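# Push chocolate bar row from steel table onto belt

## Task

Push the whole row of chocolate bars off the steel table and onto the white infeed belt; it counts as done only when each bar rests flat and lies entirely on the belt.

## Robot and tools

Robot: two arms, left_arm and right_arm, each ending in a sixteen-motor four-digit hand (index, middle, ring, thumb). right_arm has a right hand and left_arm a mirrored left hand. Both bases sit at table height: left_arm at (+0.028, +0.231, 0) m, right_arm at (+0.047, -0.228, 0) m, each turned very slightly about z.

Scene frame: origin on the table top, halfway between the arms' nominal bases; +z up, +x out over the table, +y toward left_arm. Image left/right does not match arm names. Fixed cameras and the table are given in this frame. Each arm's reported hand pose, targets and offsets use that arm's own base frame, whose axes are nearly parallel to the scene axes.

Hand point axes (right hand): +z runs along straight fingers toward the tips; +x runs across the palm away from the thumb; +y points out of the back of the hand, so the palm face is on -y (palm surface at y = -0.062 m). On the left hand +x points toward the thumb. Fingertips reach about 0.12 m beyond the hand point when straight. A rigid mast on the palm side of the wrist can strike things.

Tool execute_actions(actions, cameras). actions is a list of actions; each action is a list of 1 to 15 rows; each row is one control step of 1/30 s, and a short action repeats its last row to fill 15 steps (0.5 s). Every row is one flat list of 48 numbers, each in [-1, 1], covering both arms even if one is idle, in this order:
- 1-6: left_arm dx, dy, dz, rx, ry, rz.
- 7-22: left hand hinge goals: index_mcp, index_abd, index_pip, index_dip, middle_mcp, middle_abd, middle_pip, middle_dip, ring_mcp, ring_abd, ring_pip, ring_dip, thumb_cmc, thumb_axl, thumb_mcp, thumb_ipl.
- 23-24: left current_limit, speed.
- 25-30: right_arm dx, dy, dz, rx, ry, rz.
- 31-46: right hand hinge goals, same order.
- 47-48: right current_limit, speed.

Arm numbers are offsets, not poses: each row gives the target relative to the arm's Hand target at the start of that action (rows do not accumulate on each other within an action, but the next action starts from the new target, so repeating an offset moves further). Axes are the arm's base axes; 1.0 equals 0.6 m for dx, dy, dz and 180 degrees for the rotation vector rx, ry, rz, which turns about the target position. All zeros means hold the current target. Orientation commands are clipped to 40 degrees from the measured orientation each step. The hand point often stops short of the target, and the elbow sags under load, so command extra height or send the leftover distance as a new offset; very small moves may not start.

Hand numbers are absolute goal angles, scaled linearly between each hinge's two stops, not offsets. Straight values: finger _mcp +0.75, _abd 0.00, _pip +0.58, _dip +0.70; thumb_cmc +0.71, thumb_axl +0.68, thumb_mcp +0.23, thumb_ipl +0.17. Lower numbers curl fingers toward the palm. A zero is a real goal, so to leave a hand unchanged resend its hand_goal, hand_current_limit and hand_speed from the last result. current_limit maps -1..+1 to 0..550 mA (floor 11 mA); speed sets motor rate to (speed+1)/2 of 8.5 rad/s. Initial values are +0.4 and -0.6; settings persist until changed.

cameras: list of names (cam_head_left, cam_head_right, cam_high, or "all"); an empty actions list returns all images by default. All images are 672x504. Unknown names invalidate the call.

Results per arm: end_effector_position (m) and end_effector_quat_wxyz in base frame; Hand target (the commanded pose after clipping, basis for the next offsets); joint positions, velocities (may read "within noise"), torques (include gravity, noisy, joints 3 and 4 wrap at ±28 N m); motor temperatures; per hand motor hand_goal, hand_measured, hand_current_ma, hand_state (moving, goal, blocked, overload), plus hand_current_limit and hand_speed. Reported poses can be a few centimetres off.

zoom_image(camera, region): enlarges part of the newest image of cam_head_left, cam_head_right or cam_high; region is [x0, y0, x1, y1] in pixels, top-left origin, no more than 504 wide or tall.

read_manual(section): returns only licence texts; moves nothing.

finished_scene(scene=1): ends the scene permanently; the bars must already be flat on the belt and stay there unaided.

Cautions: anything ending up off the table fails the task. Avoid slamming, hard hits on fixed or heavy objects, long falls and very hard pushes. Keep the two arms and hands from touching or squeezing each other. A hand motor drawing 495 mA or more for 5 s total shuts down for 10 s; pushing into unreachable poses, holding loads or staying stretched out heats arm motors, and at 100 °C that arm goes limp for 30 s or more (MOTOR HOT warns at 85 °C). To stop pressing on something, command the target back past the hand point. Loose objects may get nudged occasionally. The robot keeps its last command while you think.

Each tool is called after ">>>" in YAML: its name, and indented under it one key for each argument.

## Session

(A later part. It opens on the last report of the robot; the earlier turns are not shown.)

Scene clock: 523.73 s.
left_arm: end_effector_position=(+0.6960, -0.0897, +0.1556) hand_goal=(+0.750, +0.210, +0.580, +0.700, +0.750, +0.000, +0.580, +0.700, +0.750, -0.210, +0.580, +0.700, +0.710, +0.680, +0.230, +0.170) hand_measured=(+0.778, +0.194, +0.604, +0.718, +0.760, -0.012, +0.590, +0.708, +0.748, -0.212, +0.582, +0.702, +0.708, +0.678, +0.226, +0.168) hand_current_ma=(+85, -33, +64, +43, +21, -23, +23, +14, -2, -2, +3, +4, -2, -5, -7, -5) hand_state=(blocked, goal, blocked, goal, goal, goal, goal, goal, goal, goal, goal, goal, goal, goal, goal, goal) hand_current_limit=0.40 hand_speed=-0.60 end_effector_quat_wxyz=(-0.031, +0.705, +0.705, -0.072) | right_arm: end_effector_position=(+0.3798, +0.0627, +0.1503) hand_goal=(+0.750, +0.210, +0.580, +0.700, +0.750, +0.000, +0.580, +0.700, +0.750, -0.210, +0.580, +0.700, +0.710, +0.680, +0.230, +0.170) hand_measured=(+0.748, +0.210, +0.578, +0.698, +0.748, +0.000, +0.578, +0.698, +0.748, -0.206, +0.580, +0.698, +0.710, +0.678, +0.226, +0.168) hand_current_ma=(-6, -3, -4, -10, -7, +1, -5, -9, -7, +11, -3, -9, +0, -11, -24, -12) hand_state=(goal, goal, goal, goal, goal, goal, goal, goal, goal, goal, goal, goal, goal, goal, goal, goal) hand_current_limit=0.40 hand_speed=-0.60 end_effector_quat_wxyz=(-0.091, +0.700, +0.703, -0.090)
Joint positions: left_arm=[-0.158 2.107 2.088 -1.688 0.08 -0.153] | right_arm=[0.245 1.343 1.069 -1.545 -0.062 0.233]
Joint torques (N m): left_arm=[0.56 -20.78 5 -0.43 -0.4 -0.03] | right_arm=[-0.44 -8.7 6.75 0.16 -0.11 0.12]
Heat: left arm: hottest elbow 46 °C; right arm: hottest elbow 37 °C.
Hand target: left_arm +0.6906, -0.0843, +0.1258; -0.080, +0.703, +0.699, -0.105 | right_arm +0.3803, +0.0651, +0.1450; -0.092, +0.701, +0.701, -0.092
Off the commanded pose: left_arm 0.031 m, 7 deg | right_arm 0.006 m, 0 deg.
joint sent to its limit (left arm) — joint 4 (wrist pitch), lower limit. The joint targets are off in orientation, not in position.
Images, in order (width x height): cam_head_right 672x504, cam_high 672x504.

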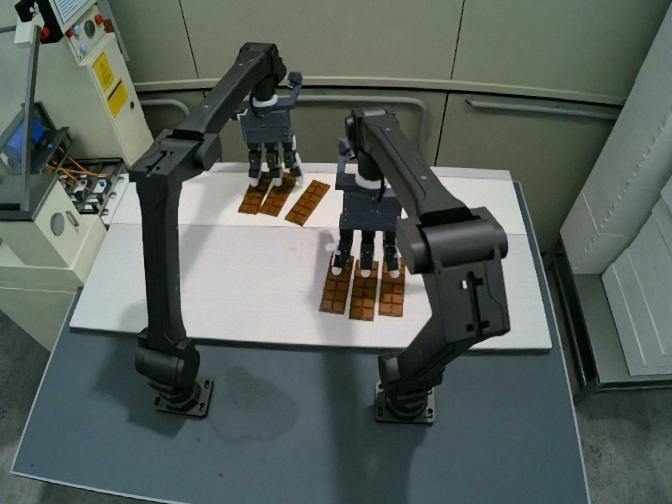

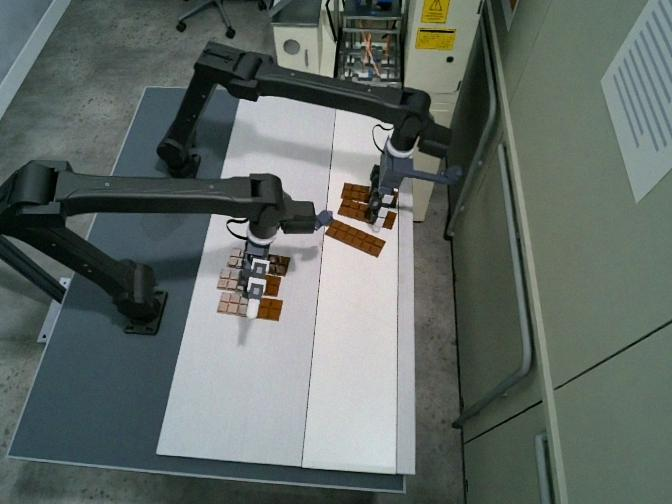

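>>> execute_actions:
  actions:
    - [[-0.04,0,-0.004,0,0,0,0.75,0.21,0.58,0.7,0.75,0,0.58,0.7,0.75,-0.21,0.58,0.7,0.71,0.68,0.23,0.17,0.4,-0.6,0,0,-0.02,0,0,0,0.75,0.21,0.58,0.7,0.75,0,0.58,0.7,0.75,-0.21,0.58,0.7,0.71,0.68,0.23,0.17,0.4,-0.6]]
  cameras: ["cam_head_right", "cam_high"]

>>> zoom_image:
  camera: "cam_high"
  region: [280, 150, 430, 280]

Scene clock: 535.03 s.
left_arm: end_effector_position=(+0.6743, -0.0855, +0.1533) hand_goal=(+0.750, +0.210, +0.580, +0.700, +0.750, +0.000, +0.580, +0.700, +0.750, -0.210, +0.580, +0.700, +0.710, +0.680, +0.230, +0.170) hand_measured=(+0.736, +0.208, +0.572, +0.694, +0.750, -0.002, +0.582, +0.702, +0.748, -0.212, +0.582, +0.702, +0.708, +0.678, +0.226, +0.168) hand_current_ma=(-35, -2, -16, -10, -1, -4, +3, +5, -4, -2, +2, +4, -2, -5, -7, -5) hand_state=(goal, goal, goal, goal, goal, goal, goal, goal, goal, goal, goal, goal, goal, goal, goal, goal) hand_current_limit=0.40 hand_speed=-0.60 end_effector_quat_wxyz=(-0.046, +0.705, +0.703, -0.079) | right_arm: end_effector_position=(+0.3808, +0.0630, +0.1407) hand_goal=(+0.750, +0.210, +0.580, +0.700, +0.750, +0.000, +0.580, +0.700, +0.750, -0.210, +0.580, +0.700, +0.710, +0.680, +0.230, +0.170) hand_measured=(+0.748, +0.210, +0.578, +0.698, +0.748, +0.000, +0.578, +0.698, +0.748, -0.206, +0.580, +0.698, +0.710, +0.678, +0.226, +0.168) hand_current_ma=(-6, -3, -4, -10, -7, +1, -5, -9, -7, +11, -3, -9, +0, -11, -24, -12) hand_state=(goal, goal, goal, goal, goal, goal, goal, goal, goal, goal, goal, goal, goal, goal, goal, goal) hand_current_limit=0.40 hand_speed=-0.60 end_effector_quat_wxyz=(-0.089, +0.700, +0.703, -0.087)
Joint positions: left_arm=[-0.158 2.062 2.011 -1.688 0.073 -0.15] | right_arm=[0.245 1.348 1.048 -1.512 -0.062 0.233]
Joint torques (N m): left_arm=[0.21 -19.9 4.63 -0.47 0 -0.07] | right_arm=[-0.44 -8.35 6.53 0.08 -0.11 0.12]
Heat: left arm: hottest elbow 45 °C; right arm: hottest elbow 38 °C.
Hand target: left_arm +0.6664, -0.0844, +0.1231; -0.080, +0.703, +0.699, -0.105 | right_arm +0.3803, +0.0652, +0.1330; -0.092, +0.701, +0.701, -0.092
Off the commanded pose: left_arm 0.031 m, 5 deg | right_arm 0.008 m, 1 deg.
joint sent to its limit (left arm) — joint 4 (wrist pitch), lower limit. The joint targets still meet the commanded pose.
Images, in order (width x height): cam_head_right 672x504, cam_high 672x504.

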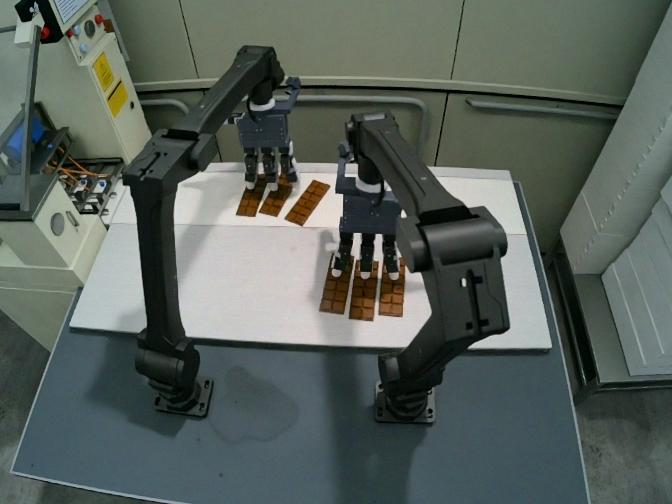

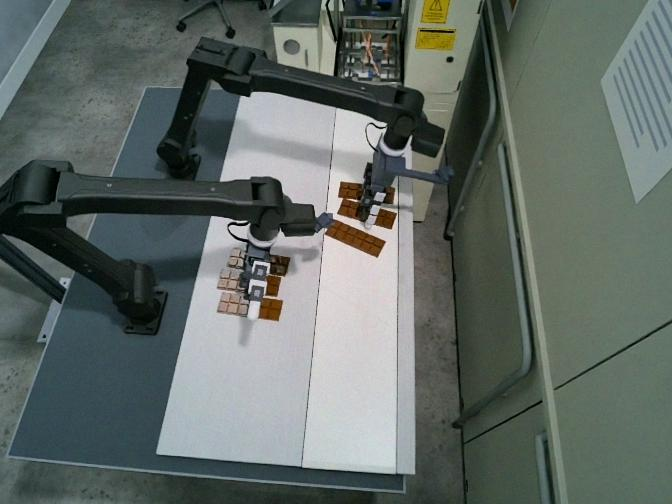

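Scaled by 3.360.

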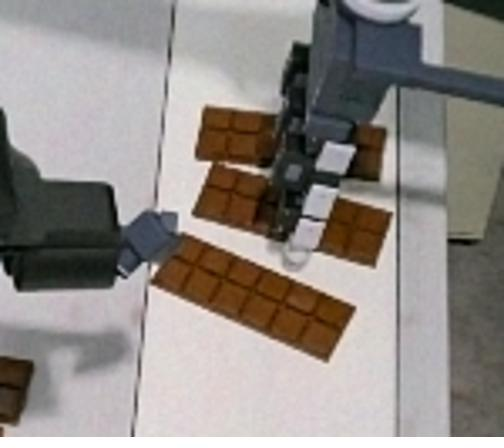

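>>> execute_actions:
  actions:
    - [[0,0,-0.018,0,0,0,0.75,0.21,0.58,0.7,0.75,0,0.58,0.7,0.75,-0.21,0.58,0.7,0.71,0.68,0.23,0.17,0.4,-0.6,0,0,-0.014,0,0,0,0.75,0.21,0.58,0.7,0.75,0,0.58,0.7,0.75,-0.21,0.58,0.7,0.71,0.68,0.23,0.17,0.4,-0.6]]
    - [[-0.033,0,0,0,0,0,0.75,0.21,0.58,0.7,0.75,0,0.58,0.7,0.75,-0.21,0.58,0.7,0.71,0.68,0.23,0.17,0.4,-0.6,0,0,0,0,0,0,0.75,0.21,0.58,0.7,0.75,0,0.58,0.7,0.75,-0.21,0.58,0.7,0.71,0.68,0.23,0.17,0.4,-0.6]]
  cameras: ["cam_head_right", "cam_high"]

>>> zoom_image:
  camera: "cam_high"
  region: [280, 150, 430, 280]

>>> zoom_image:
  camera: "cam_head_right"
  region: [220, 150, 440, 330]

Scene clock: 548.73 s.
left_arm: end_effector_position=(+0.6552, -0.0824, +0.1507) hand_goal=(+0.750, +0.210, +0.580, +0.700, +0.750, +0.000, +0.580, +0.700, +0.750, -0.210, +0.580, +0.700, +0.710, +0.680, +0.230, +0.170) hand_measured=(+0.724, +0.228, +0.564, +0.690, +0.744, -0.004, +0.578, +0.700, +0.748, -0.212, +0.582, +0.702, +0.708, +0.678, +0.226, +0.168) hand_current_ma=(-73, +37, -36, -24, -13, -5, -3, +0, -4, -2, +2, +4, -2, -5, -7, -5) hand_state=(blocked, goal, goal, goal, goal, goal, goal, goal, goal, goal, goal, goal, goal, goal, goal, goal) hand_current_limit=0.40 hand_speed=-0.60 end_effector_quat_wxyz=(-0.055, +0.705, +0.702, -0.083) | right_arm: end_effector_position=(+0.3812, +0.0630, +0.1344) hand_goal=(+0.750, +0.210, +0.580, +0.700, +0.750, +0.000, +0.580, +0.700, +0.750, -0.210, +0.580, +0.700, +0.710, +0.680, +0.230, +0.170) hand_measured=(+0.748, +0.210, +0.578, +0.698, +0.750, +0.000, +0.580, +0.700, +0.748, -0.206, +0.580, +0.698, +0.710, +0.678, +0.226, +0.168) hand_current_ma=(-6, -3, -4, -10, +2, +1, +3, -2, -7, +11, -3, -9, +0, -11, -24, -12) hand_state=(goal, goal, goal, goal, goal, goal, goal, goal, goal, goal, goal, goal, goal, goal, goal, goal) hand_current_limit=0.40 hand_speed=-0.60 end_effector_quat_wxyz=(-0.088, +0.700, +0.703, -0.086)
Joint positions: left_arm=[-0.159 2.018 1.935 -1.676 0.07 -0.149] | right_arm=[0.245 1.353 1.034 -1.491 -0.062 0.233]
Joint torques (N m): left_arm=[-0.09 -18.49 4.04 -0.16 0.23 -0.13] | right_arm=[-0.44 -8 6.3 0.18 -0.11 0.12]
Heat: left arm: hottest elbow 43 °C; right arm: hottest elbow 38 °C.
Hand target: left_arm +0.6466, -0.0845, +0.1125; -0.080, +0.703, +0.699, -0.105 | right_arm +0.3802, +0.0651, +0.1245; -0.092, +0.701, +0.701, -0.092
Off the commanded pose: left_arm 0.039 m, 4 deg | right_arm 0.010 m, 1 deg.
Images, in order (width x height): cam_head_right 672x504, cam_high 672x504.

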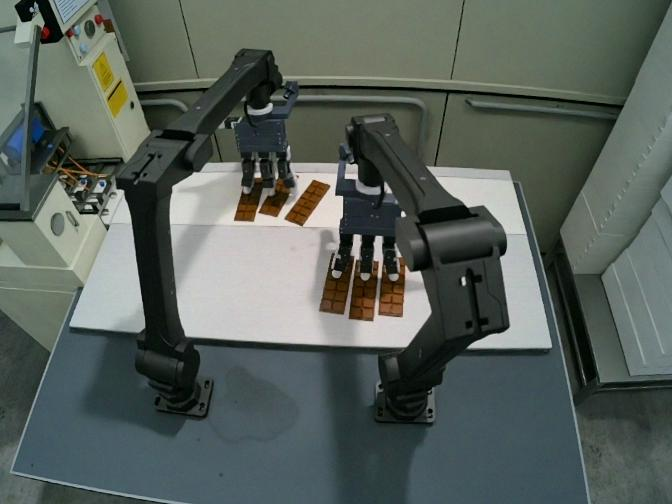

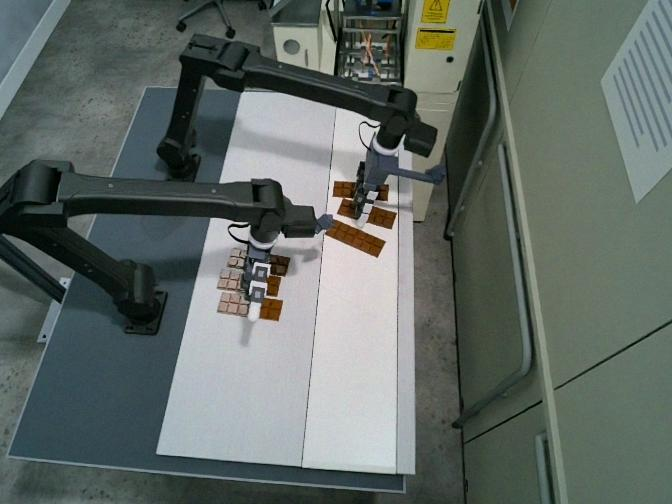

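Scaled by 3.360.

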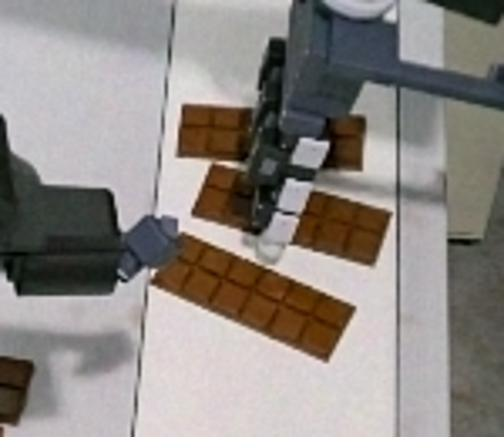

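Scaled by 2.291.

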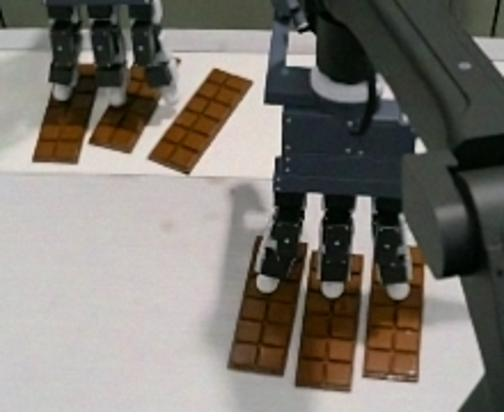

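>>> execute_actions:
  actions:
    - [[0.01,-0.02,0.065,0,0,0,1,0.21,0.58,0.7,0.75,0,0.58,0.7,1,-0.21,0.58,0.7,0.71,0.68,0.23,0.17,0.4,-0.6,0,0,-0.01,0,0,0,0.75,0.21,0.58,0.7,0.75,0,0.58,0.7,0.75,-0.21,0.58,0.7,0.71,0.68,0.23,0.17,0.4,-0.6]]
  cameras: ["cam_head_right", "cam_high"]

>>> zoom_image:
  camera: "cam_head_right"
  region: [220, 150, 440, 330]

Scene clock: 575.40 s.
left_arm: end_effector_position=(+0.6542, -0.0861, +0.1521) hand_goal=(+1.000, +0.210, +0.580, +0.700, +0.750, +0.000, +0.580, +0.700, +1.000, -0.210, +0.580, +0.700, +0.710, +0.680, +0.230, +0.170) hand_measured=(+0.986, +0.212, +0.576, +0.696, +0.740, +0.012, +0.576, +0.698, +0.986, -0.212, +0.582, +0.702, +0.708, +0.678, +0.226, +0.168) hand_current_ma=(-33, +4, -8, -6, -23, +22, -8, -3, -34, -2, +2, +4, -2, -5, -7, -5) hand_state=(goal, goal, goal, goal, goal, goal, goal, goal, goal, goal, goal, goal, goal, goal, goal, goal) hand_current_limit=0.40 hand_speed=-0.60 end_effector_quat_wxyz=(-0.055, +0.703, +0.704, -0.083) | right_arm: end_effector_position=(+0.3837, +0.0636, +0.1342) hand_goal=(+0.750, +0.210, +0.580, +0.700, +0.750, +0.000, +0.580, +0.700, +0.750, -0.210, +0.580, +0.700, +0.710, +0.680, +0.230, +0.170) hand_measured=(+0.750, +0.210, +0.580, +0.698, +0.758, +0.000, +0.586, +0.702, +0.748, -0.206, +0.580, +0.698, +0.710, +0.678, +0.226, +0.168) hand_current_ma=(-3, -3, -1, -4, +32, +3, +23, +6, -7, +11, -3, -9, +0, -11, -24, -12) hand_state=(goal, goal, goal, goal, goal, goal, goal, goal, goal, goal, goal, goal, goal, goal, goal, goal) hand_current_limit=0.40 hand_speed=-0.60 end_effector_quat_wxyz=(-0.085, +0.701, +0.703, -0.081)
Joint positions: left_arm=[-0.166 2.016 1.935 -1.676 0.072 -0.16] | right_arm=[0.245 1.353 1.033 -1.479 -0.062 0.235]
Joint torques (N m): left_arm=[-1.08 -21.07 7.38 -1.09 0.17 -0.23] | right_arm=[-0.38 -7.59 5.57 0.36 -0.11 0.1]
Heat: left arm: hottest elbow 42 °C; right arm: hottest elbow 38 °C.
Hand target: left_arm +0.6527, -0.0964, +0.1516; -0.080, +0.703, +0.699, -0.105 | right_arm +0.3803, +0.0651, +0.1185; -0.092, +0.701, +0.701, -0.092
Off the commanded pose: left_arm 0.010 m, 4 deg | right_arm 0.016 m, 1 deg.
joint sent to its limit (left arm) — joint 4 (wrist pitch), lower limit. The joint targets are off in orientation, not in position.
Images, in order (width x height): cam_head_right 672x504, cam_high 672x504.

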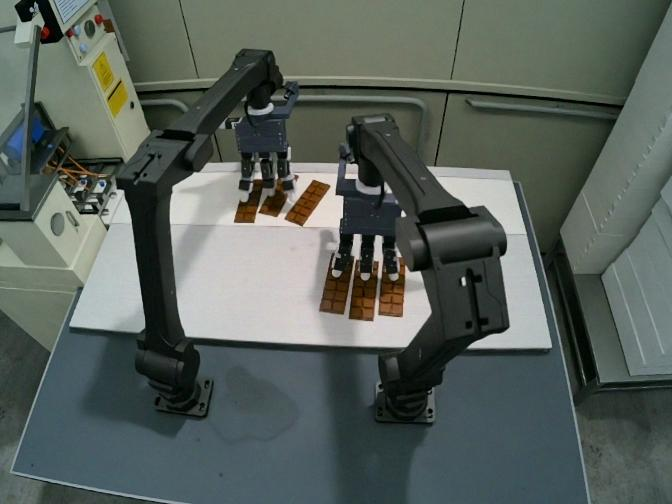

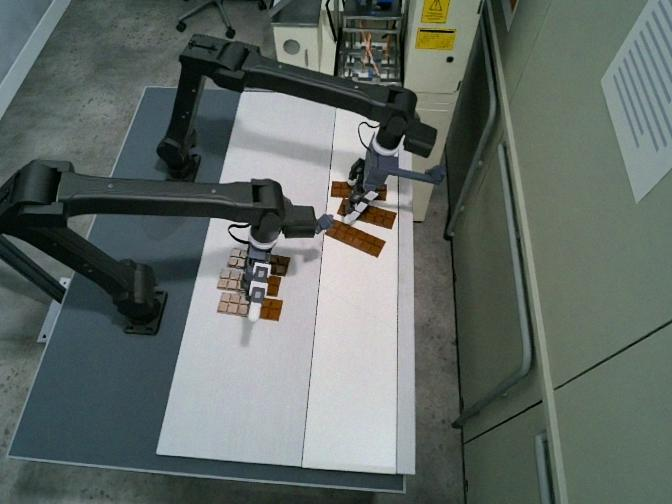

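Scaled by 2.291.

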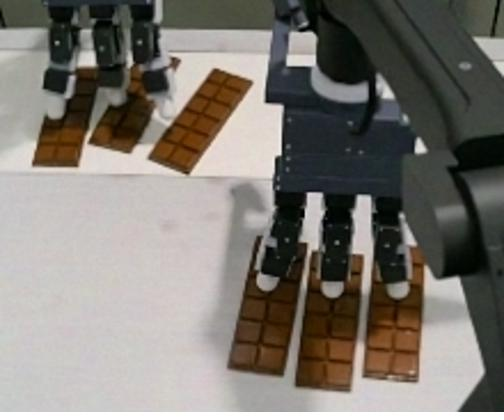

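>>> zoom_image:
  camera: "cam_high"
  region: [300, 160, 430, 270]

Scaled by 3.877.

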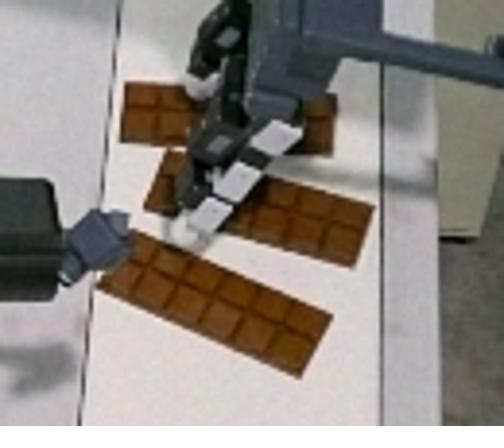

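>>> execute_actions:
  actions:
    - [[0,-0.01,0.05,0,0,0,1,0.21,0.58,0.7,0.9,0,0.58,0.7,1,-0.21,0.58,0.7,0.71,0.68,0.23,0.17,0.4,-0.6,0,0,0,0,0,0,0.75,0.21,0.58,0.7,0.75,0,0.58,0.7,0.75,-0.21,0.58,0.7,0.71,0.68,0.23,0.17,0.4,-0.6]]
    - [[0,-0.026,0,0,0,0,0.75,0.35,0.58,0.7,1,0,0.58,0.7,0.75,-0.35,0.58,0.7,0.71,0.68,0.23,0.17,0.4,-0.6,0,0,0,0,0,0,0.75,0.21,0.58,0.7,0.75,0,0.58,0.7,0.75,-0.21,0.58,0.7,0.71,0.68,0.23,0.17,0.4,-0.6]]
  cameras: ["cam_head_right", "cam_high"]

>>> zoom_image:
  camera: "cam_head_right"
  region: [220, 150, 340, 240]

>>> zoom_image:
  camera: "cam_high"
  region: [300, 160, 430, 270]

Scene clock: 601.83 s.
left_arm: end_effector_position=(+0.6473, -0.1138, +0.1613) hand_goal=(+0.750, +0.350, +0.580, +0.700, +1.000, +0.000, +0.580, +0.700, +0.750, -0.350, +0.580, +0.700, +0.710, +0.680, +0.230, +0.170) hand_measured=(+0.750, +0.344, +0.576, +0.696, +0.984, +0.004, +0.576, +0.698, +0.750, -0.344, +0.582, +0.702, +0.708, +0.678, +0.226, +0.168) hand_current_ma=(-1, -11, -7, -6, -40, +4, -9, -4, -1, +11, +1, +4, -2, -5, -7, -5) hand_state=(goal, goal, goal, goal, goal, goal, goal, goal, goal, goal, goal, goal, goal, goal, goal, goal) hand_current_limit=0.40 hand_speed=-0.60 end_effector_quat_wxyz=(-0.051, +0.707, +0.701, -0.081) | right_arm: end_effector_position=(+0.3837, +0.0636, +0.1342) hand_goal=(+0.750, +0.210, +0.580, +0.700, +0.750, +0.000, +0.580, +0.700, +0.750, -0.210, +0.580, +0.700, +0.710, +0.680, +0.230, +0.170) hand_measured=(+0.750, +0.210, +0.580, +0.698, +0.758, +0.000, +0.586, +0.702, +0.748, -0.206, +0.580, +0.698, +0.710, +0.678, +0.226, +0.168) hand_current_ma=(-3, -3, -1, -4, +32, +3, +23, +6, -7, +11, -3, -9, +0, -11, -24, -12) hand_state=(goal, goal, goal, goal, goal, goal, goal, goal, goal, goal, goal, goal, goal, goal, goal, goal) hand_current_limit=0.40 hand_speed=-0.60 end_effector_quat_wxyz=(-0.085, +0.701, +0.703, -0.081)
Joint positions: left_arm=[-0.211 2.001 1.935 -1.68 0.08 -0.195] | right_arm=[0.245 1.353 1.033 -1.479 -0.062 0.235]
Joint torques (N m): left_arm=[0.26 -22.53 8.84 -0.9 0.09 -0.24] | right_arm=[-0.44 -7.59 5.59 0.38 -0.11 0.11]
Heat: left arm: hottest elbow 43 °C; right arm: hottest elbow 38 °C.
Hand target: left_arm +0.6527, -0.1178, +0.1817; -0.080, +0.703, +0.699, -0.105 | right_arm +0.3803, +0.0651, +0.1185; -0.092, +0.701, +0.701, -0.092
Off the commanded pose: left_arm 0.021 m, 4 deg | right_arm 0.016 m, 1 deg.
joint sent to its limit (left arm) — joint 4 (wrist pitch), lower limit. The joint targets are off in orientation, not in position.
Images, in order (width x height): cam_head_right 672x504, cam_high 672x504.

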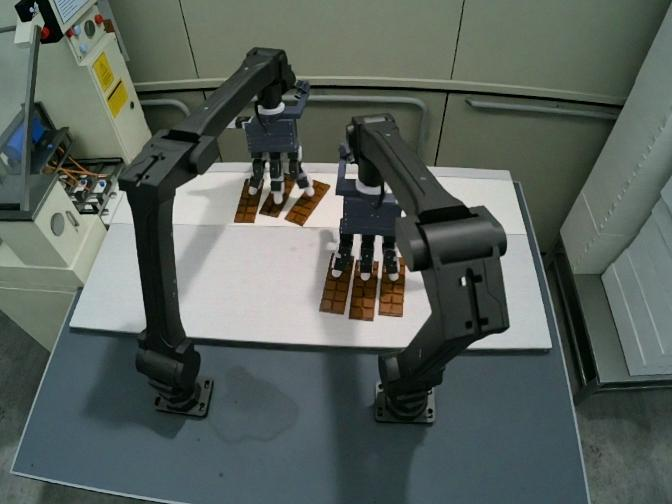

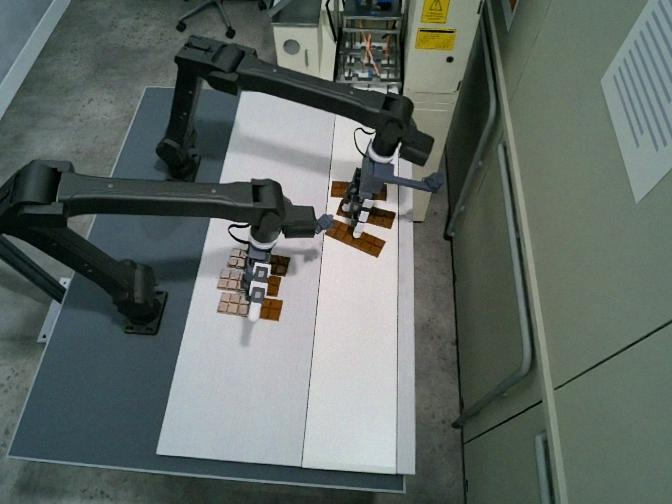

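Scaled by 4.200.

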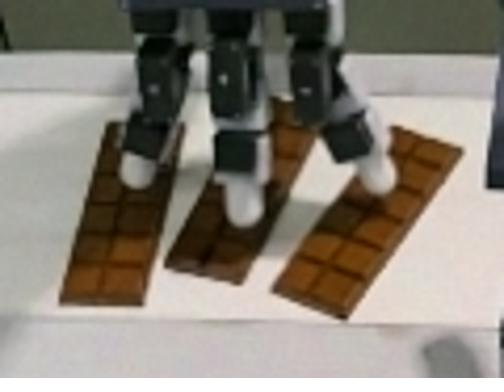

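Scaled by 3.877.

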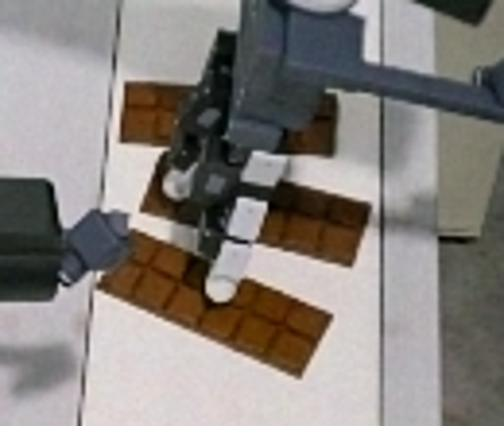

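>>> execute_actions:
  actions:
    - [[0,0,-0.045,0,0,0,0.75,0.35,0.58,0.7,1,0,0.58,0.7,0.75,-0.35,0.58,0.7,0.71,0.68,0.23,0.17,0.4,-0.6,0,0,0,0,0,0,0.75,0.21,0.58,0.7,0.75,0,0.58,0.7,0.75,-0.21,0.58,0.7,0.71,0.68,0.23,0.17,0.4,-0.6]]

Scene clock: 609.87 s.
left_arm: end_effector_position=(+0.6476, -0.1141, +0.1477) hand_goal=(+0.750, +0.350, +0.580, +0.700, +1.000, +0.000, +0.580, +0.700, +0.750, -0.350, +0.580, +0.700, +0.710, +0.680, +0.230, +0.170) hand_measured=(+0.748, +0.350, +0.578, +0.698, +0.984, +0.004, +0.576, +0.698, +0.748, -0.344, +0.582, +0.702, +0.708, +0.678, +0.226, +0.168) hand_current_ma=(-2, +1, -4, -5, -39, +4, -9, -4, -2, +11, +1, +4, -2, -5, -7, -5) hand_state=(goal, goal, goal, goal, goal, goal, goal, goal, goal, goal, goal, goal, goal, goal, goal, goal) hand_current_limit=0.40 hand_speed=-0.60 end_effector_quat_wxyz=(-0.060, +0.706, +0.701, -0.088) | right_arm: end_effector_position=(+0.3837, +0.0636, +0.1342) hand_goal=(+0.750, +0.210, +0.580, +0.700, +0.750, +0.000, +0.580, +0.700, +0.750, -0.210, +0.580, +0.700, +0.710, +0.680, +0.230, +0.170) hand_measured=(+0.750, +0.210, +0.580, +0.698, +0.758, +0.000, +0.586, +0.702, +0.748, -0.206, +0.580, +0.698, +0.710, +0.678, +0.226, +0.168) hand_current_ma=(-3, -3, -1, -4, +32, +3, +23, +6, -7, +11, -3, -9, +0, -11, -24, -12) hand_state=(goal, goal, goal, goal, goal, goal, goal, goal, goal, goal, goal, goal, goal, goal, goal, goal) hand_current_limit=0.40 hand_speed=-0.60 end_effector_quat_wxyz=(-0.085, +0.701, +0.703, -0.081)
Joint positions: left_arm=[-0.211 2.022 1.935 -1.68 0.082 -0.196] | right_arm=[0.245 1.353 1.033 -1.479 -0.062 0.235]
Joint torques (N m): left_arm=[-0.26 -21.13 8.51 -0.91 0.12 -0.21] | right_arm=[-0.44 -7.65 5.57 0.36 -0.1 0.11]
Heat: left arm: hottest elbow 44 °C; right arm: hottest elbow 38 °C.
Hand target: left_arm +0.6527, -0.1178, +0.1546; -0.080, +0.703, +0.699, -0.105 | right_arm +0.3803, +0.0651, +0.1185; -0.092, +0.701, +0.701, -0.092
Off the commanded pose: left_arm 0.009 m, 3 deg | right_arm 0.016 m, 1 deg.
joint sent to its limit (left arm) — joint 4 (wrist pitch), lower limit. The joint targets are off in orientation, not in position.

>>> execute_actions:
  actions:
    - [[0,0,-0.022,0,0,0,0.75,0.35,0.58,0.7,1,0,0.58,0.7,0.7,-0.35,0.58,0.7,0.71,0.68,0.23,0.17,0.4,-0.6,0,0,0,0,0,0,0.75,0.21,0.58,0.7,0.75,0,0.58,0.7,0.75,-0.21,0.58,0.7,0.71,0.68,0.23,0.17,0.4,-0.6]]
    - [[0.035,0.002,0,0,0,0,0.75,0.35,0.58,0.7,1,0,0.58,0.7,0.7,-0.35,0.58,0.7,0.71,0.68,0.23,0.17,0.4,-0.6,0,0,0,0,0,0,0.75,0.21,0.58,0.7,0.75,0,0.58,0.7,0.75,-0.21,0.58,0.7,0.71,0.68,0.23,0.17,0.4,-0.6]]
  cameras: ["cam_head_right", "cam_high"]

>>> zoom_image:
  camera: "cam_high"
  region: [300, 160, 430, 270]

Scene clock: 617.90 s.
left_arm: end_effector_position=(+0.6605, -0.1169, +0.1445) hand_goal=(+0.750, +0.350, +0.580, +0.700, +1.000, +0.000, +0.580, +0.700, +0.700, -0.350, +0.580, +0.700, +0.710, +0.680, +0.230, +0.170) hand_measured=(+0.780, +0.368, +0.602, +0.714, +0.986, +0.004, +0.576, +0.698, +0.710, -0.350, +0.586, +0.704, +0.708, +0.678, +0.226, +0.168) hand_current_ma=(+93, +39, +56, +33, -37, +4, -9, -4, +21, +0, +13, +6, -2, -5, -7, -5) hand_state=(blocked, goal, blocked, goal, goal, goal, goal, goal, goal, goal, goal, goal, goal, goal, goal, goal) hand_current_limit=0.40 hand_speed=-0.60 end_effector_quat_wxyz=(-0.057, +0.706, +0.701, -0.086) | right_arm: end_effector_position=(+0.3837, +0.0636, +0.1342) hand_goal=(+0.750, +0.210, +0.580, +0.700, +0.750, +0.000, +0.580, +0.700, +0.750, -0.210, +0.580, +0.700, +0.710, +0.680, +0.230, +0.170) hand_measured=(+0.750, +0.210, +0.580, +0.698, +0.758, +0.000, +0.586, +0.702, +0.748, -0.206, +0.580, +0.698, +0.710, +0.678, +0.226, +0.168) hand_current_ma=(-3, -3, -1, -4, +32, +3, +23, +6, -7, +11, -3, -9, +0, -11, -24, -12) hand_state=(goal, goal, goal, goal, goal, goal, goal, goal, goal, goal, goal, goal, goal, goal, goal, goal) hand_current_limit=0.40 hand_speed=-0.60 end_effector_quat_wxyz=(-0.085, +0.701, +0.703, -0.081)
Joint positions: left_arm=[-0.211 2.059 1.985 -1.688 0.082 -0.196] | right_arm=[0.245 1.353 1.033 -1.479 -0.062 0.235]
Joint torques (N m): left_arm=[0.67 -19.31 9.62 -0.58 0.04 -0.11] | right_arm=[-0.38 -7.59 5.57 0.36 -0.11 0.1]
Heat: left arm: hottest elbow 45 °C; right arm: hottest elbow 38 °C.
Hand target: left_arm +0.6737, -0.1167, +0.1413; -0.080, +0.703, +0.699, -0.105 | right_arm +0.3803, +0.0651, +0.1185; -0.092, +0.701, +0.701, -0.092
Off the commanded pose: left_arm 0.014 m, 3 deg | right_arm 0.016 m, 1 deg.
joint sent to its limit (left arm) — joint 4 (wrist pitch), lower limit. The joint targets are off in orientation, not in position.
Images, in order (width x height): cam_head_right 672x504, cam_high 672x504.

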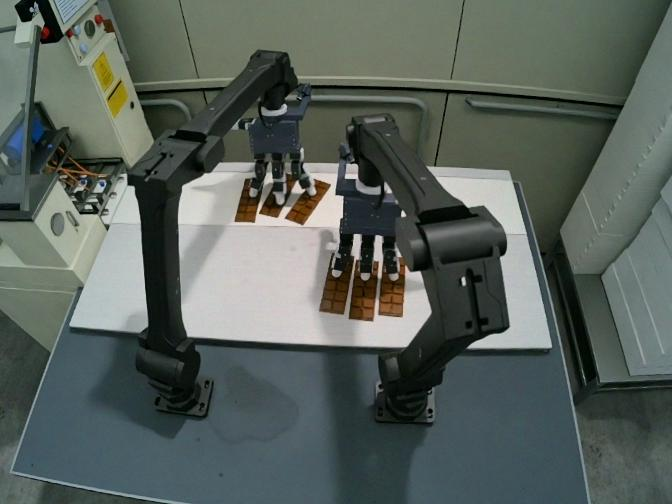

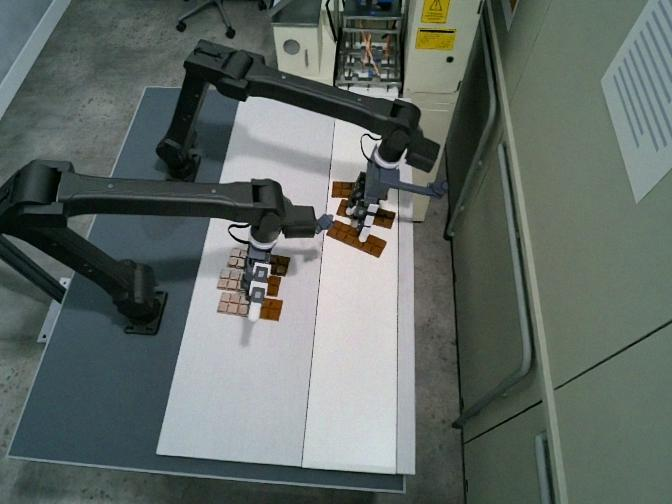

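Scaled by 3.877.

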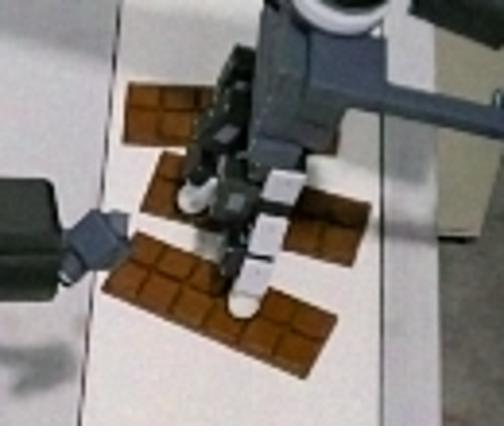

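>>> execute_actions:
  actions:
    - [[0.036,0.002,0,0,0,0,0.75,0.35,0.58,0.7,1,0,0.58,0.7,0.7,-0.35,0.58,0.7,0.71,0.68,0.23,0.17,0.4,-0.6,0,0,0,0,0,0,0.75,0.21,0.58,0.7,0.75,0,0.58,0.7,0.75,-0.21,0.58,0.7,0.71,0.68,0.23,0.17,0.4,-0.6]]
  cameras: ["cam_head_right", "cam_high"]

>>> zoom_image:
  camera: "cam_high"
  region: [300, 160, 430, 270]

Scene clock: 624.00 s.
left_arm: end_effector_position=(+0.6820, -0.1191, +0.1477) hand_goal=(+0.750, +0.350, +0.580, +0.700, +1.000, +0.000, +0.580, +0.700, +0.700, -0.350, +0.580, +0.700, +0.710, +0.680, +0.230, +0.170) hand_measured=(+0.790, +0.374, +0.608, +0.718, +0.986, +0.004, +0.576, +0.698, +0.708, -0.350, +0.586, +0.704, +0.708, +0.678, +0.226, +0.168) hand_current_ma=(+129, +56, +78, +47, -35, +4, -9, -4, +17, +0, +11, +5, -2, -5, -7, -5) hand_state=(blocked, blocked, blocked, goal, goal, goal, goal, goal, goal, goal, goal, goal, goal, goal, goal, goal) hand_current_limit=0.40 hand_speed=-0.60 end_effector_quat_wxyz=(-0.045, +0.706, +0.702, -0.077) | right_arm: end_effector_position=(+0.3837, +0.0636, +0.1342) hand_goal=(+0.750, +0.210, +0.580, +0.700, +0.750, +0.000, +0.580, +0.700, +0.750, -0.210, +0.580, +0.700, +0.710, +0.680, +0.230, +0.170) hand_measured=(+0.750, +0.210, +0.580, +0.698, +0.758, +0.000, +0.586, +0.702, +0.748, -0.206, +0.580, +0.698, +0.710, +0.678, +0.226, +0.168) hand_current_ma=(-3, -3, -1, -4, +32, +3, +23, +6, -7, +11, -3, -9, +0, -11, -24, -12) hand_state=(goal, goal, goal, goal, goal, goal, goal, goal, goal, goal, goal, goal, goal, goal, goal, goal) hand_current_limit=0.40 hand_speed=-0.60 end_effector_quat_wxyz=(-0.085, +0.701, +0.703, -0.081)
Joint positions: left_arm=[-0.208 2.101 2.059 -1.688 0.079 -0.196] | right_arm=[0.245 1.353 1.033 -1.479 -0.062 0.235]
Joint torques (N m): left_arm=[1.08 -19.78 9.55 -0.5 0.02 -0.03] | right_arm=[-0.32 -7.65 5.56 0.35 -0.11 0.1]
Heat: left arm: hottest elbow 45 °C; right arm: hottest elbow 38 °C.
Hand target: left_arm +0.6953, -0.1155, +0.1412; -0.080, +0.703, +0.699, -0.105 | right_arm +0.3803, +0.0651, +0.1185; -0.092, +0.701, +0.701, -0.092
Off the commanded pose: left_arm 0.015 m, 5 deg | right_arm 0.016 m, 1 deg.
joint sent to its limit (left arm) — joint 4 (wrist pitch), lower limit. The joint targets are off in orientation, not in position.
Images, in order (width x height): cam_head_right 672x504, cam_high 672x504.

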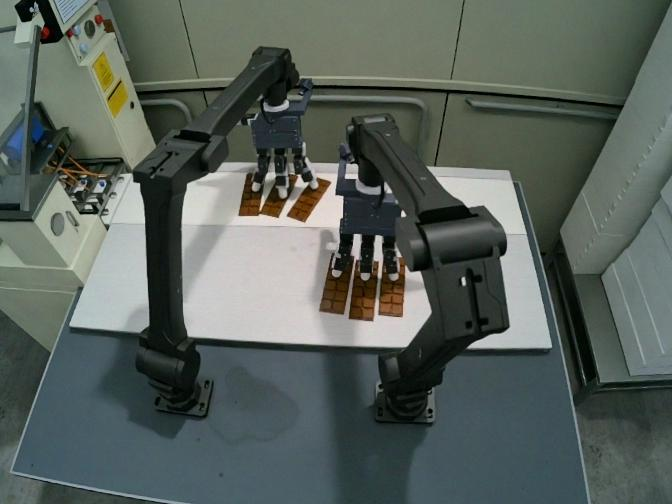

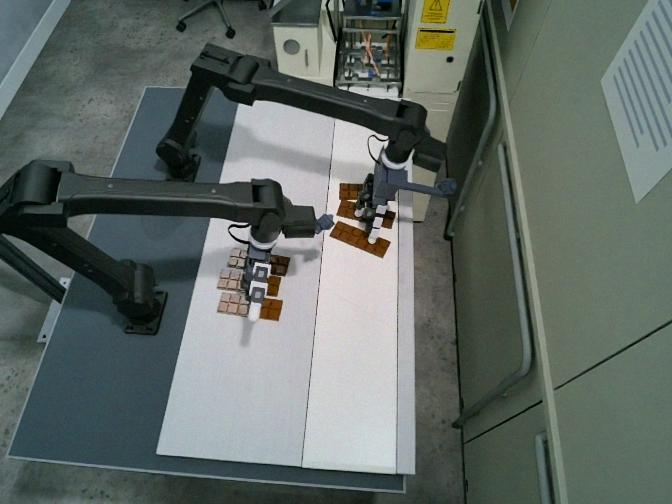

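Scaled by 3.877.

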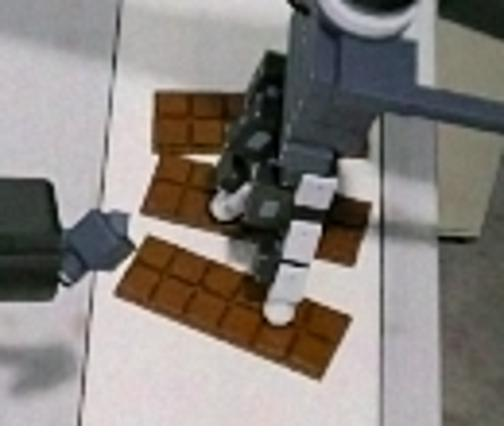

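>>> execute_actions:
  actions:
    - [[-0.014,0,0.05,0,0,0,0.8,0.37,0.61,0.72,1,0,0.58,0.7,0.72,-0.35,0.59,0.7,0.71,0.68,0.23,0.17,0.4,-0.6,0.01,0,-0.01,0,0,0,0.75,0.21,0.58,0.7,0.75,0,0.58,0.7,0.75,-0.21,0.58,0.7,0.71,0.68,0.23,0.17,0.4,-0.6]]
    - [[-0.05,0.12,0.1,0,0,0,0.8,0.3,0.61,0.72,1,0,0.58,0.7,0.8,-0.3,0.59,0.7,0.71,0.68,0.23,0.17,0.4,-0.6,0.012,0,-0.006,0,0,0,0.75,0.21,0.58,0.7,0.75,0,0.58,0.7,0.75,-0.21,0.58,0.7,0.71,0.68,0.23,0.17,0.4,-0.6]]
    - [[-0.05,0.14,0.05,0,0,0,0.75,0,0.58,0.7,0.75,0,0.58,0.7,0.75,0,0.58,0.7,0.71,0.68,0.23,0.17,0.4,-0.6,0.012,0,-0.006,0,0,0,0.75,0.21,0.58,0.7,0.75,0,0.58,0.7,0.75,-0.21,0.58,0.7,0.71,0.68,0.23,0.17,0.4,-0.6]]
  cameras: ["all"]

>>> zoom_image:
  camera: "cam_high"
  region: [300, 160, 430, 270]

Scene clock: 639.40 s.
left_arm: end_effector_position=(+0.6285, +0.0449, +0.2553) hand_goal=(+0.750, +0.000, +0.580, +0.700, +0.750, +0.000, +0.580, +0.700, +0.750, +0.000, +0.580, +0.700, +0.710, +0.680, +0.230, +0.170) hand_measured=(+0.750, +0.004, +0.582, +0.704, +0.750, +0.002, +0.576, +0.698, +0.750, -0.002, +0.582, +0.702, +0.708, +0.678, +0.226, +0.168) hand_current_ma=(+0, +5, +3, +5, +0, +3, -7, -4, +0, -3, +3, +4, -2, -5, -7, -5) hand_state=(goal, goal, goal, goal, goal, goal, goal, goal, goal, goal, goal, goal, goal, goal, goal, goal) hand_current_limit=0.40 hand_speed=-0.60 end_effector_quat_wxyz=(-0.011, +0.703, +0.711, -0.026) | right_arm: end_effector_position=(+0.3906, +0.0650, +0.1302) hand_goal=(+0.750, +0.210, +0.580, +0.700, +0.750, +0.000, +0.580, +0.700, +0.750, -0.210, +0.580, +0.700, +0.710, +0.680, +0.230, +0.170) hand_measured=(+0.780, +0.218, +0.600, +0.712, +0.788, +0.010, +0.608, +0.712, +0.752, -0.206, +0.582, +0.700, +0.710, +0.678, +0.226, +0.168) hand_current_ma=(+134, +28, +83, +47, +177, +35, +123, +49, +9, +11, +6, -1, +0, -11, -24, -12) hand_state=(blocked, goal, goal, goal, blocked, goal, blocked, goal, goal, goal, goal, goal, goal, goal, goal, goal) hand_current_limit=0.40 hand_speed=-0.60 end_effector_quat_wxyz=(-0.085, +0.701, +0.703, -0.081)
Joint positions: left_arm=[0.046 1.807 1.871 -1.688 0.018 0.035] | right_arm=[0.245 1.374 1.043 -1.467 -0.061 0.235]
Joint torques (N m): left_arm=[-0.5 -20.19 6.72 -0.2 -0.12 -0.04] | right_arm=[-1.44 -4.42 6.71 1.14 -0.04 -0.04]
Heat: left arm: hottest elbow 46 °C; right arm: hottest elbow 38 °C.
Hand target: left_arm +0.6269, +0.0404, +0.2614; -0.080, +0.703, +0.699, -0.105 | right_arm +0.4006, +0.0651, +0.1052; -0.092, +0.701, +0.701, -0.092
Off the commanded pose: left_arm 0.008 m, 12 deg | right_arm 0.027 m, 2 deg.
joint sent to its limit (left arm) — joint 4 (wrist pitch), lower limit. The joint targets are off in orientation, not in position.

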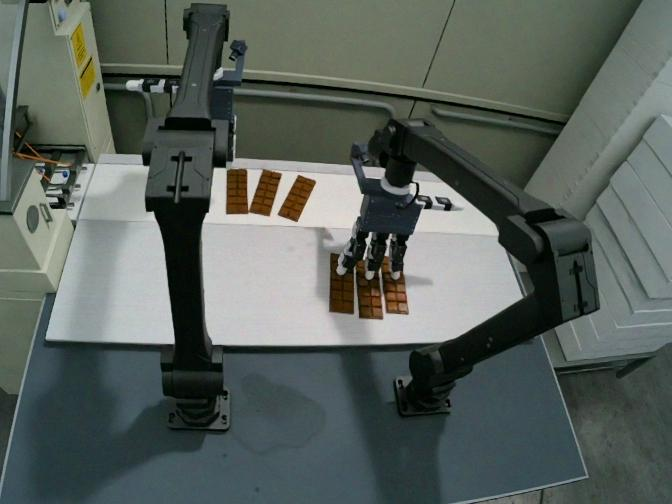

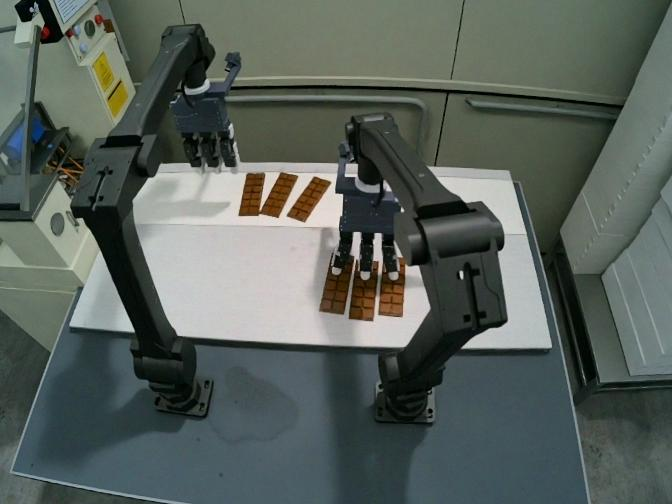

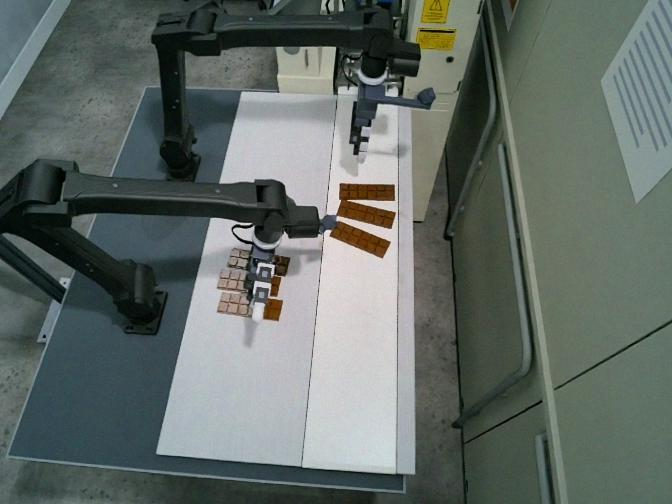

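Scaled by 3.877.

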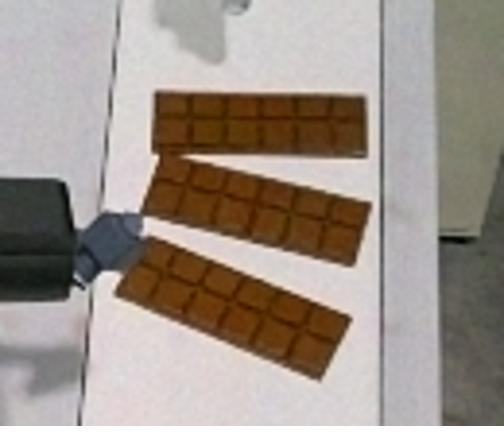

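>>> execute_actions:
  actions:
    - [[0,0,0,0,0,0,0.75,0,0.58,0.7,0.75,0,0.58,0.7,0.75,0,0.58,0.7,0.71,0.68,0.23,0.17,0.4,-0.6,0.06,-0.003,-0.004,-0.011,0,0,0.75,0.21,0.58,0.7,0.75,0,0.58,0.7,0.75,-0.21,0.58,0.7,0.71,0.68,0.23,0.17,0.4,-0.6]]
    - [[0,0,0,0,0,0,0.75,0,0.58,0.7,0.75,0,0.58,0.7,0.75,0,0.58,0.7,0.71,0.68,0.23,0.17,0.4,-0.6,0.09,-0.005,-0.004,0,0,0,0.75,0.21,0.58,0.7,0.75,0,0.58,0.7,0.75,-0.21,0.58,0.7,0.71,0.68,0.23,0.17,0.4,-0.6]]
  cameras: ["cam_head_left", "cam_high"]

>>> zoom_image:
  camera: "cam_head_left"
  region: [290, 180, 450, 330]

Scene clock: 653.87 s.
left_arm: end_effector_position=(+0.6286, +0.0447, +0.2553) hand_goal=(+0.750, +0.000, +0.580, +0.700, +0.750, +0.000, +0.580, +0.700, +0.750, +0.000, +0.580, +0.700, +0.710, +0.680, +0.230, +0.170) hand_measured=(+0.750, +0.004, +0.582, +0.704, +0.750, +0.002, +0.576, +0.698, +0.750, -0.002, +0.582, +0.702, +0.708, +0.678, +0.226, +0.168) hand_current_ma=(+0, +5, +3, +5, +0, +3, -7, -4, +0, -3, +3, +4, -2, -5, -7, -5) hand_state=(goal, goal, goal, goal, goal, goal, goal, goal, goal, goal, goal, goal, goal, goal, goal, goal) hand_current_limit=0.40 hand_speed=-0.60 end_effector_quat_wxyz=(-0.011, +0.704, +0.710, -0.026) | right_arm: end_effector_position=(+0.4524, +0.0646, +0.1075) hand_goal=(+0.750, +0.210, +0.580, +0.700, +0.750, +0.000, +0.580, +0.700, +0.750, -0.210, +0.580, +0.700, +0.710, +0.680, +0.230, +0.170) hand_measured=(+0.932, +0.222, +0.636, +0.736, +0.966, +0.002, +0.644, +0.730, +0.964, -0.218, +0.632, +0.730, +0.708, +0.678, +0.226, +0.168) hand_current_ma=(+385, +44, +256, +159, +385, +8, +287, +134, +385, -28, +228, +132, -4, -11, -24, -12) hand_state=(blocked, goal, blocked, blocked, blocked, goal, blocked, blocked, blocked, goal, blocked, blocked, goal, goal, goal, goal) hand_current_limit=0.40 hand_speed=-0.60 end_effector_quat_wxyz=(-0.100, +0.699, +0.697, -0.122)
Joint positions: left_arm=[0.046 1.807 1.871 -1.688 0.018 0.037] | right_arm=[0.217 1.605 1.234 -1.516 -0.037 0.213]
Joint torques (N m): left_arm=[-0.32 -20.25 6.74 -0.21 -0.14 -0.04] | right_arm=[-2.9 -8.7 10.4 1.66 0.82 -0.11]
Heat: left arm: hottest elbow 44 °C; right arm: hottest elbow 37 °C.
Hand target: left_arm +0.6269, +0.0404, +0.2614; -0.080, +0.703, +0.699, -0.105 | right_arm +0.4906, +0.0603, +0.1005; -0.080, +0.702, +0.699, -0.104
Off the commanded pose: left_arm 0.008 m, 12 deg | right_arm 0.039 m, 3 deg.
joint sent to its limit (left arm) — joint 4 (wrist pitch), lower limit. The joint targets are off in orientation, not in position.
Images, in order (width x height): cam_head_left 672x504, cam_high 672x504.

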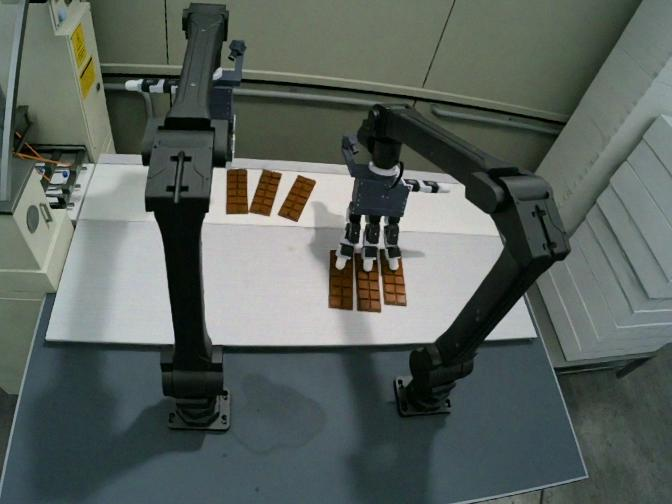

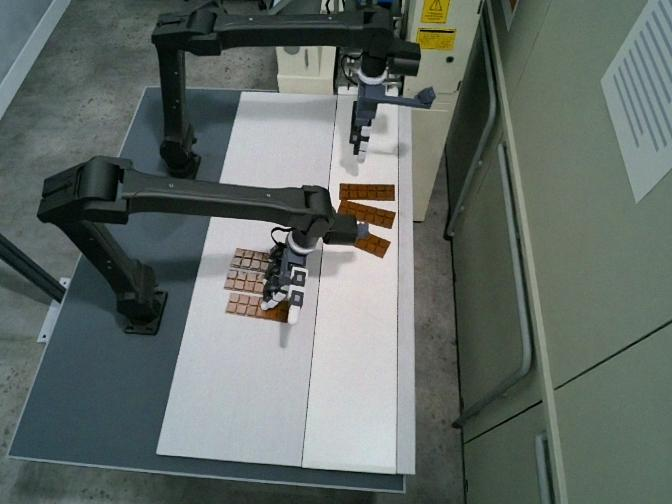

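Scaled by 3.150.

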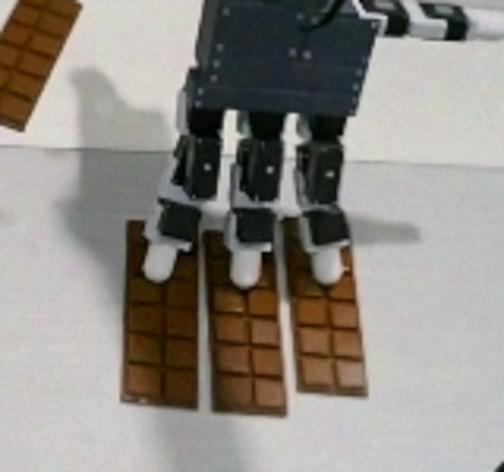

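>>> execute_actions:
  actions:
    - [[0,0,0,0,0,0,0.75,0,0.58,0.7,0.75,0,0.58,0.7,0.75,0,0.58,0.7,0.71,0.68,0.23,0.17,0.4,-0.6,0.02,-0.003,0.035,0,0,0,0.75,0.21,0.58,0.7,0.75,0,0.58,0.7,0.75,-0.21,0.58,0.7,0.71,0.68,0.23,0.17,0.4,-0.6]]
    - [[0,0,0,0,0,0,0.75,0,0.58,0.7,0.75,0,0.58,0.7,0.75,0,0.58,0.7,0.71,0.68,0.23,0.17,0.4,-0.6,0.07,-0.005,0.003,0,0,0,0.75,0.21,0.58,0.7,0.75,0,0.58,0.7,0.75,-0.21,0.58,0.7,0.71,0.68,0.23,0.17,0.4,-0.6]]
  cameras: []

Scene clock: 665.20 s.
left_arm: end_effector_position=(+0.6286, +0.0447, +0.2553) hand_goal=(+0.750, +0.000, +0.580, +0.700, +0.750, +0.000, +0.580, +0.700, +0.750, +0.000, +0.580, +0.700, +0.710, +0.680, +0.230, +0.170) hand_measured=(+0.750, +0.004, +0.582, +0.704, +0.750, +0.002, +0.576, +0.698, +0.750, -0.002, +0.582, +0.702, +0.708, +0.678, +0.226, +0.168) hand_current_ma=(+0, +5, +3, +5, +0, +3, -7, -4, +0, -3, +3, +4, -2, -5, -7, -5) hand_state=(goal, goal, goal, goal, goal, goal, goal, goal, goal, goal, goal, goal, goal, goal, goal, goal) hand_current_limit=0.40 hand_speed=-0.60 end_effector_quat_wxyz=(-0.011, +0.704, +0.710, -0.026) | right_arm: end_effector_position=(+0.5168, +0.0593, +0.1242) hand_goal=(+0.750, +0.210, +0.580, +0.700, +0.750, +0.000, +0.580, +0.700, +0.750, -0.210, +0.580, +0.700, +0.710, +0.680, +0.230, +0.170) hand_measured=(+0.798, +0.218, +0.616, +0.726, +0.836, +0.000, +0.634, +0.730, +0.828, -0.218, +0.624, +0.728, +0.708, +0.678, +0.226, +0.168) hand_current_ma=(+224, +26, +156, +112, +385, +2, +244, +129, +384, -25, +191, +124, -4, -11, -24, -12) hand_state=(blocked, goal, blocked, blocked, blocked, goal, blocked, blocked, blocked, goal, blocked, blocked, goal, goal, goal, goal) hand_current_limit=0.40 hand_speed=-0.60 end_effector_quat_wxyz=(-0.092, +0.699, +0.699, -0.116)
Joint positions: left_arm=[0.046 1.807 1.871 -1.688 0.018 0.037] | right_arm=[0.181 1.731 1.443 -1.579 -0.019 0.177]
Joint torques (N m): left_arm=[-0.38 -20.19 6.72 -0.21 -0.14 -0.04] | right_arm=[-2.26 -12.45 10.89 0.39 0.41 -0.1]
Heat: left arm: hottest elbow 43 °C; right arm: hottest elbow 39 °C.
Hand target: left_arm +0.6269, +0.0404, +0.2614; -0.080, +0.703, +0.699, -0.105 | right_arm +0.5447, +0.0556, +0.1234; -0.080, +0.702, +0.700, -0.104
Off the commanded pose: left_arm 0.008 m, 12 deg | right_arm 0.028 m, 2 deg.
joint sent to its limit (left arm) — joint 4 (wrist pitch), lower limit. The joint targets are off in orientation, not in position.
No camera images: "cameras" was empty.


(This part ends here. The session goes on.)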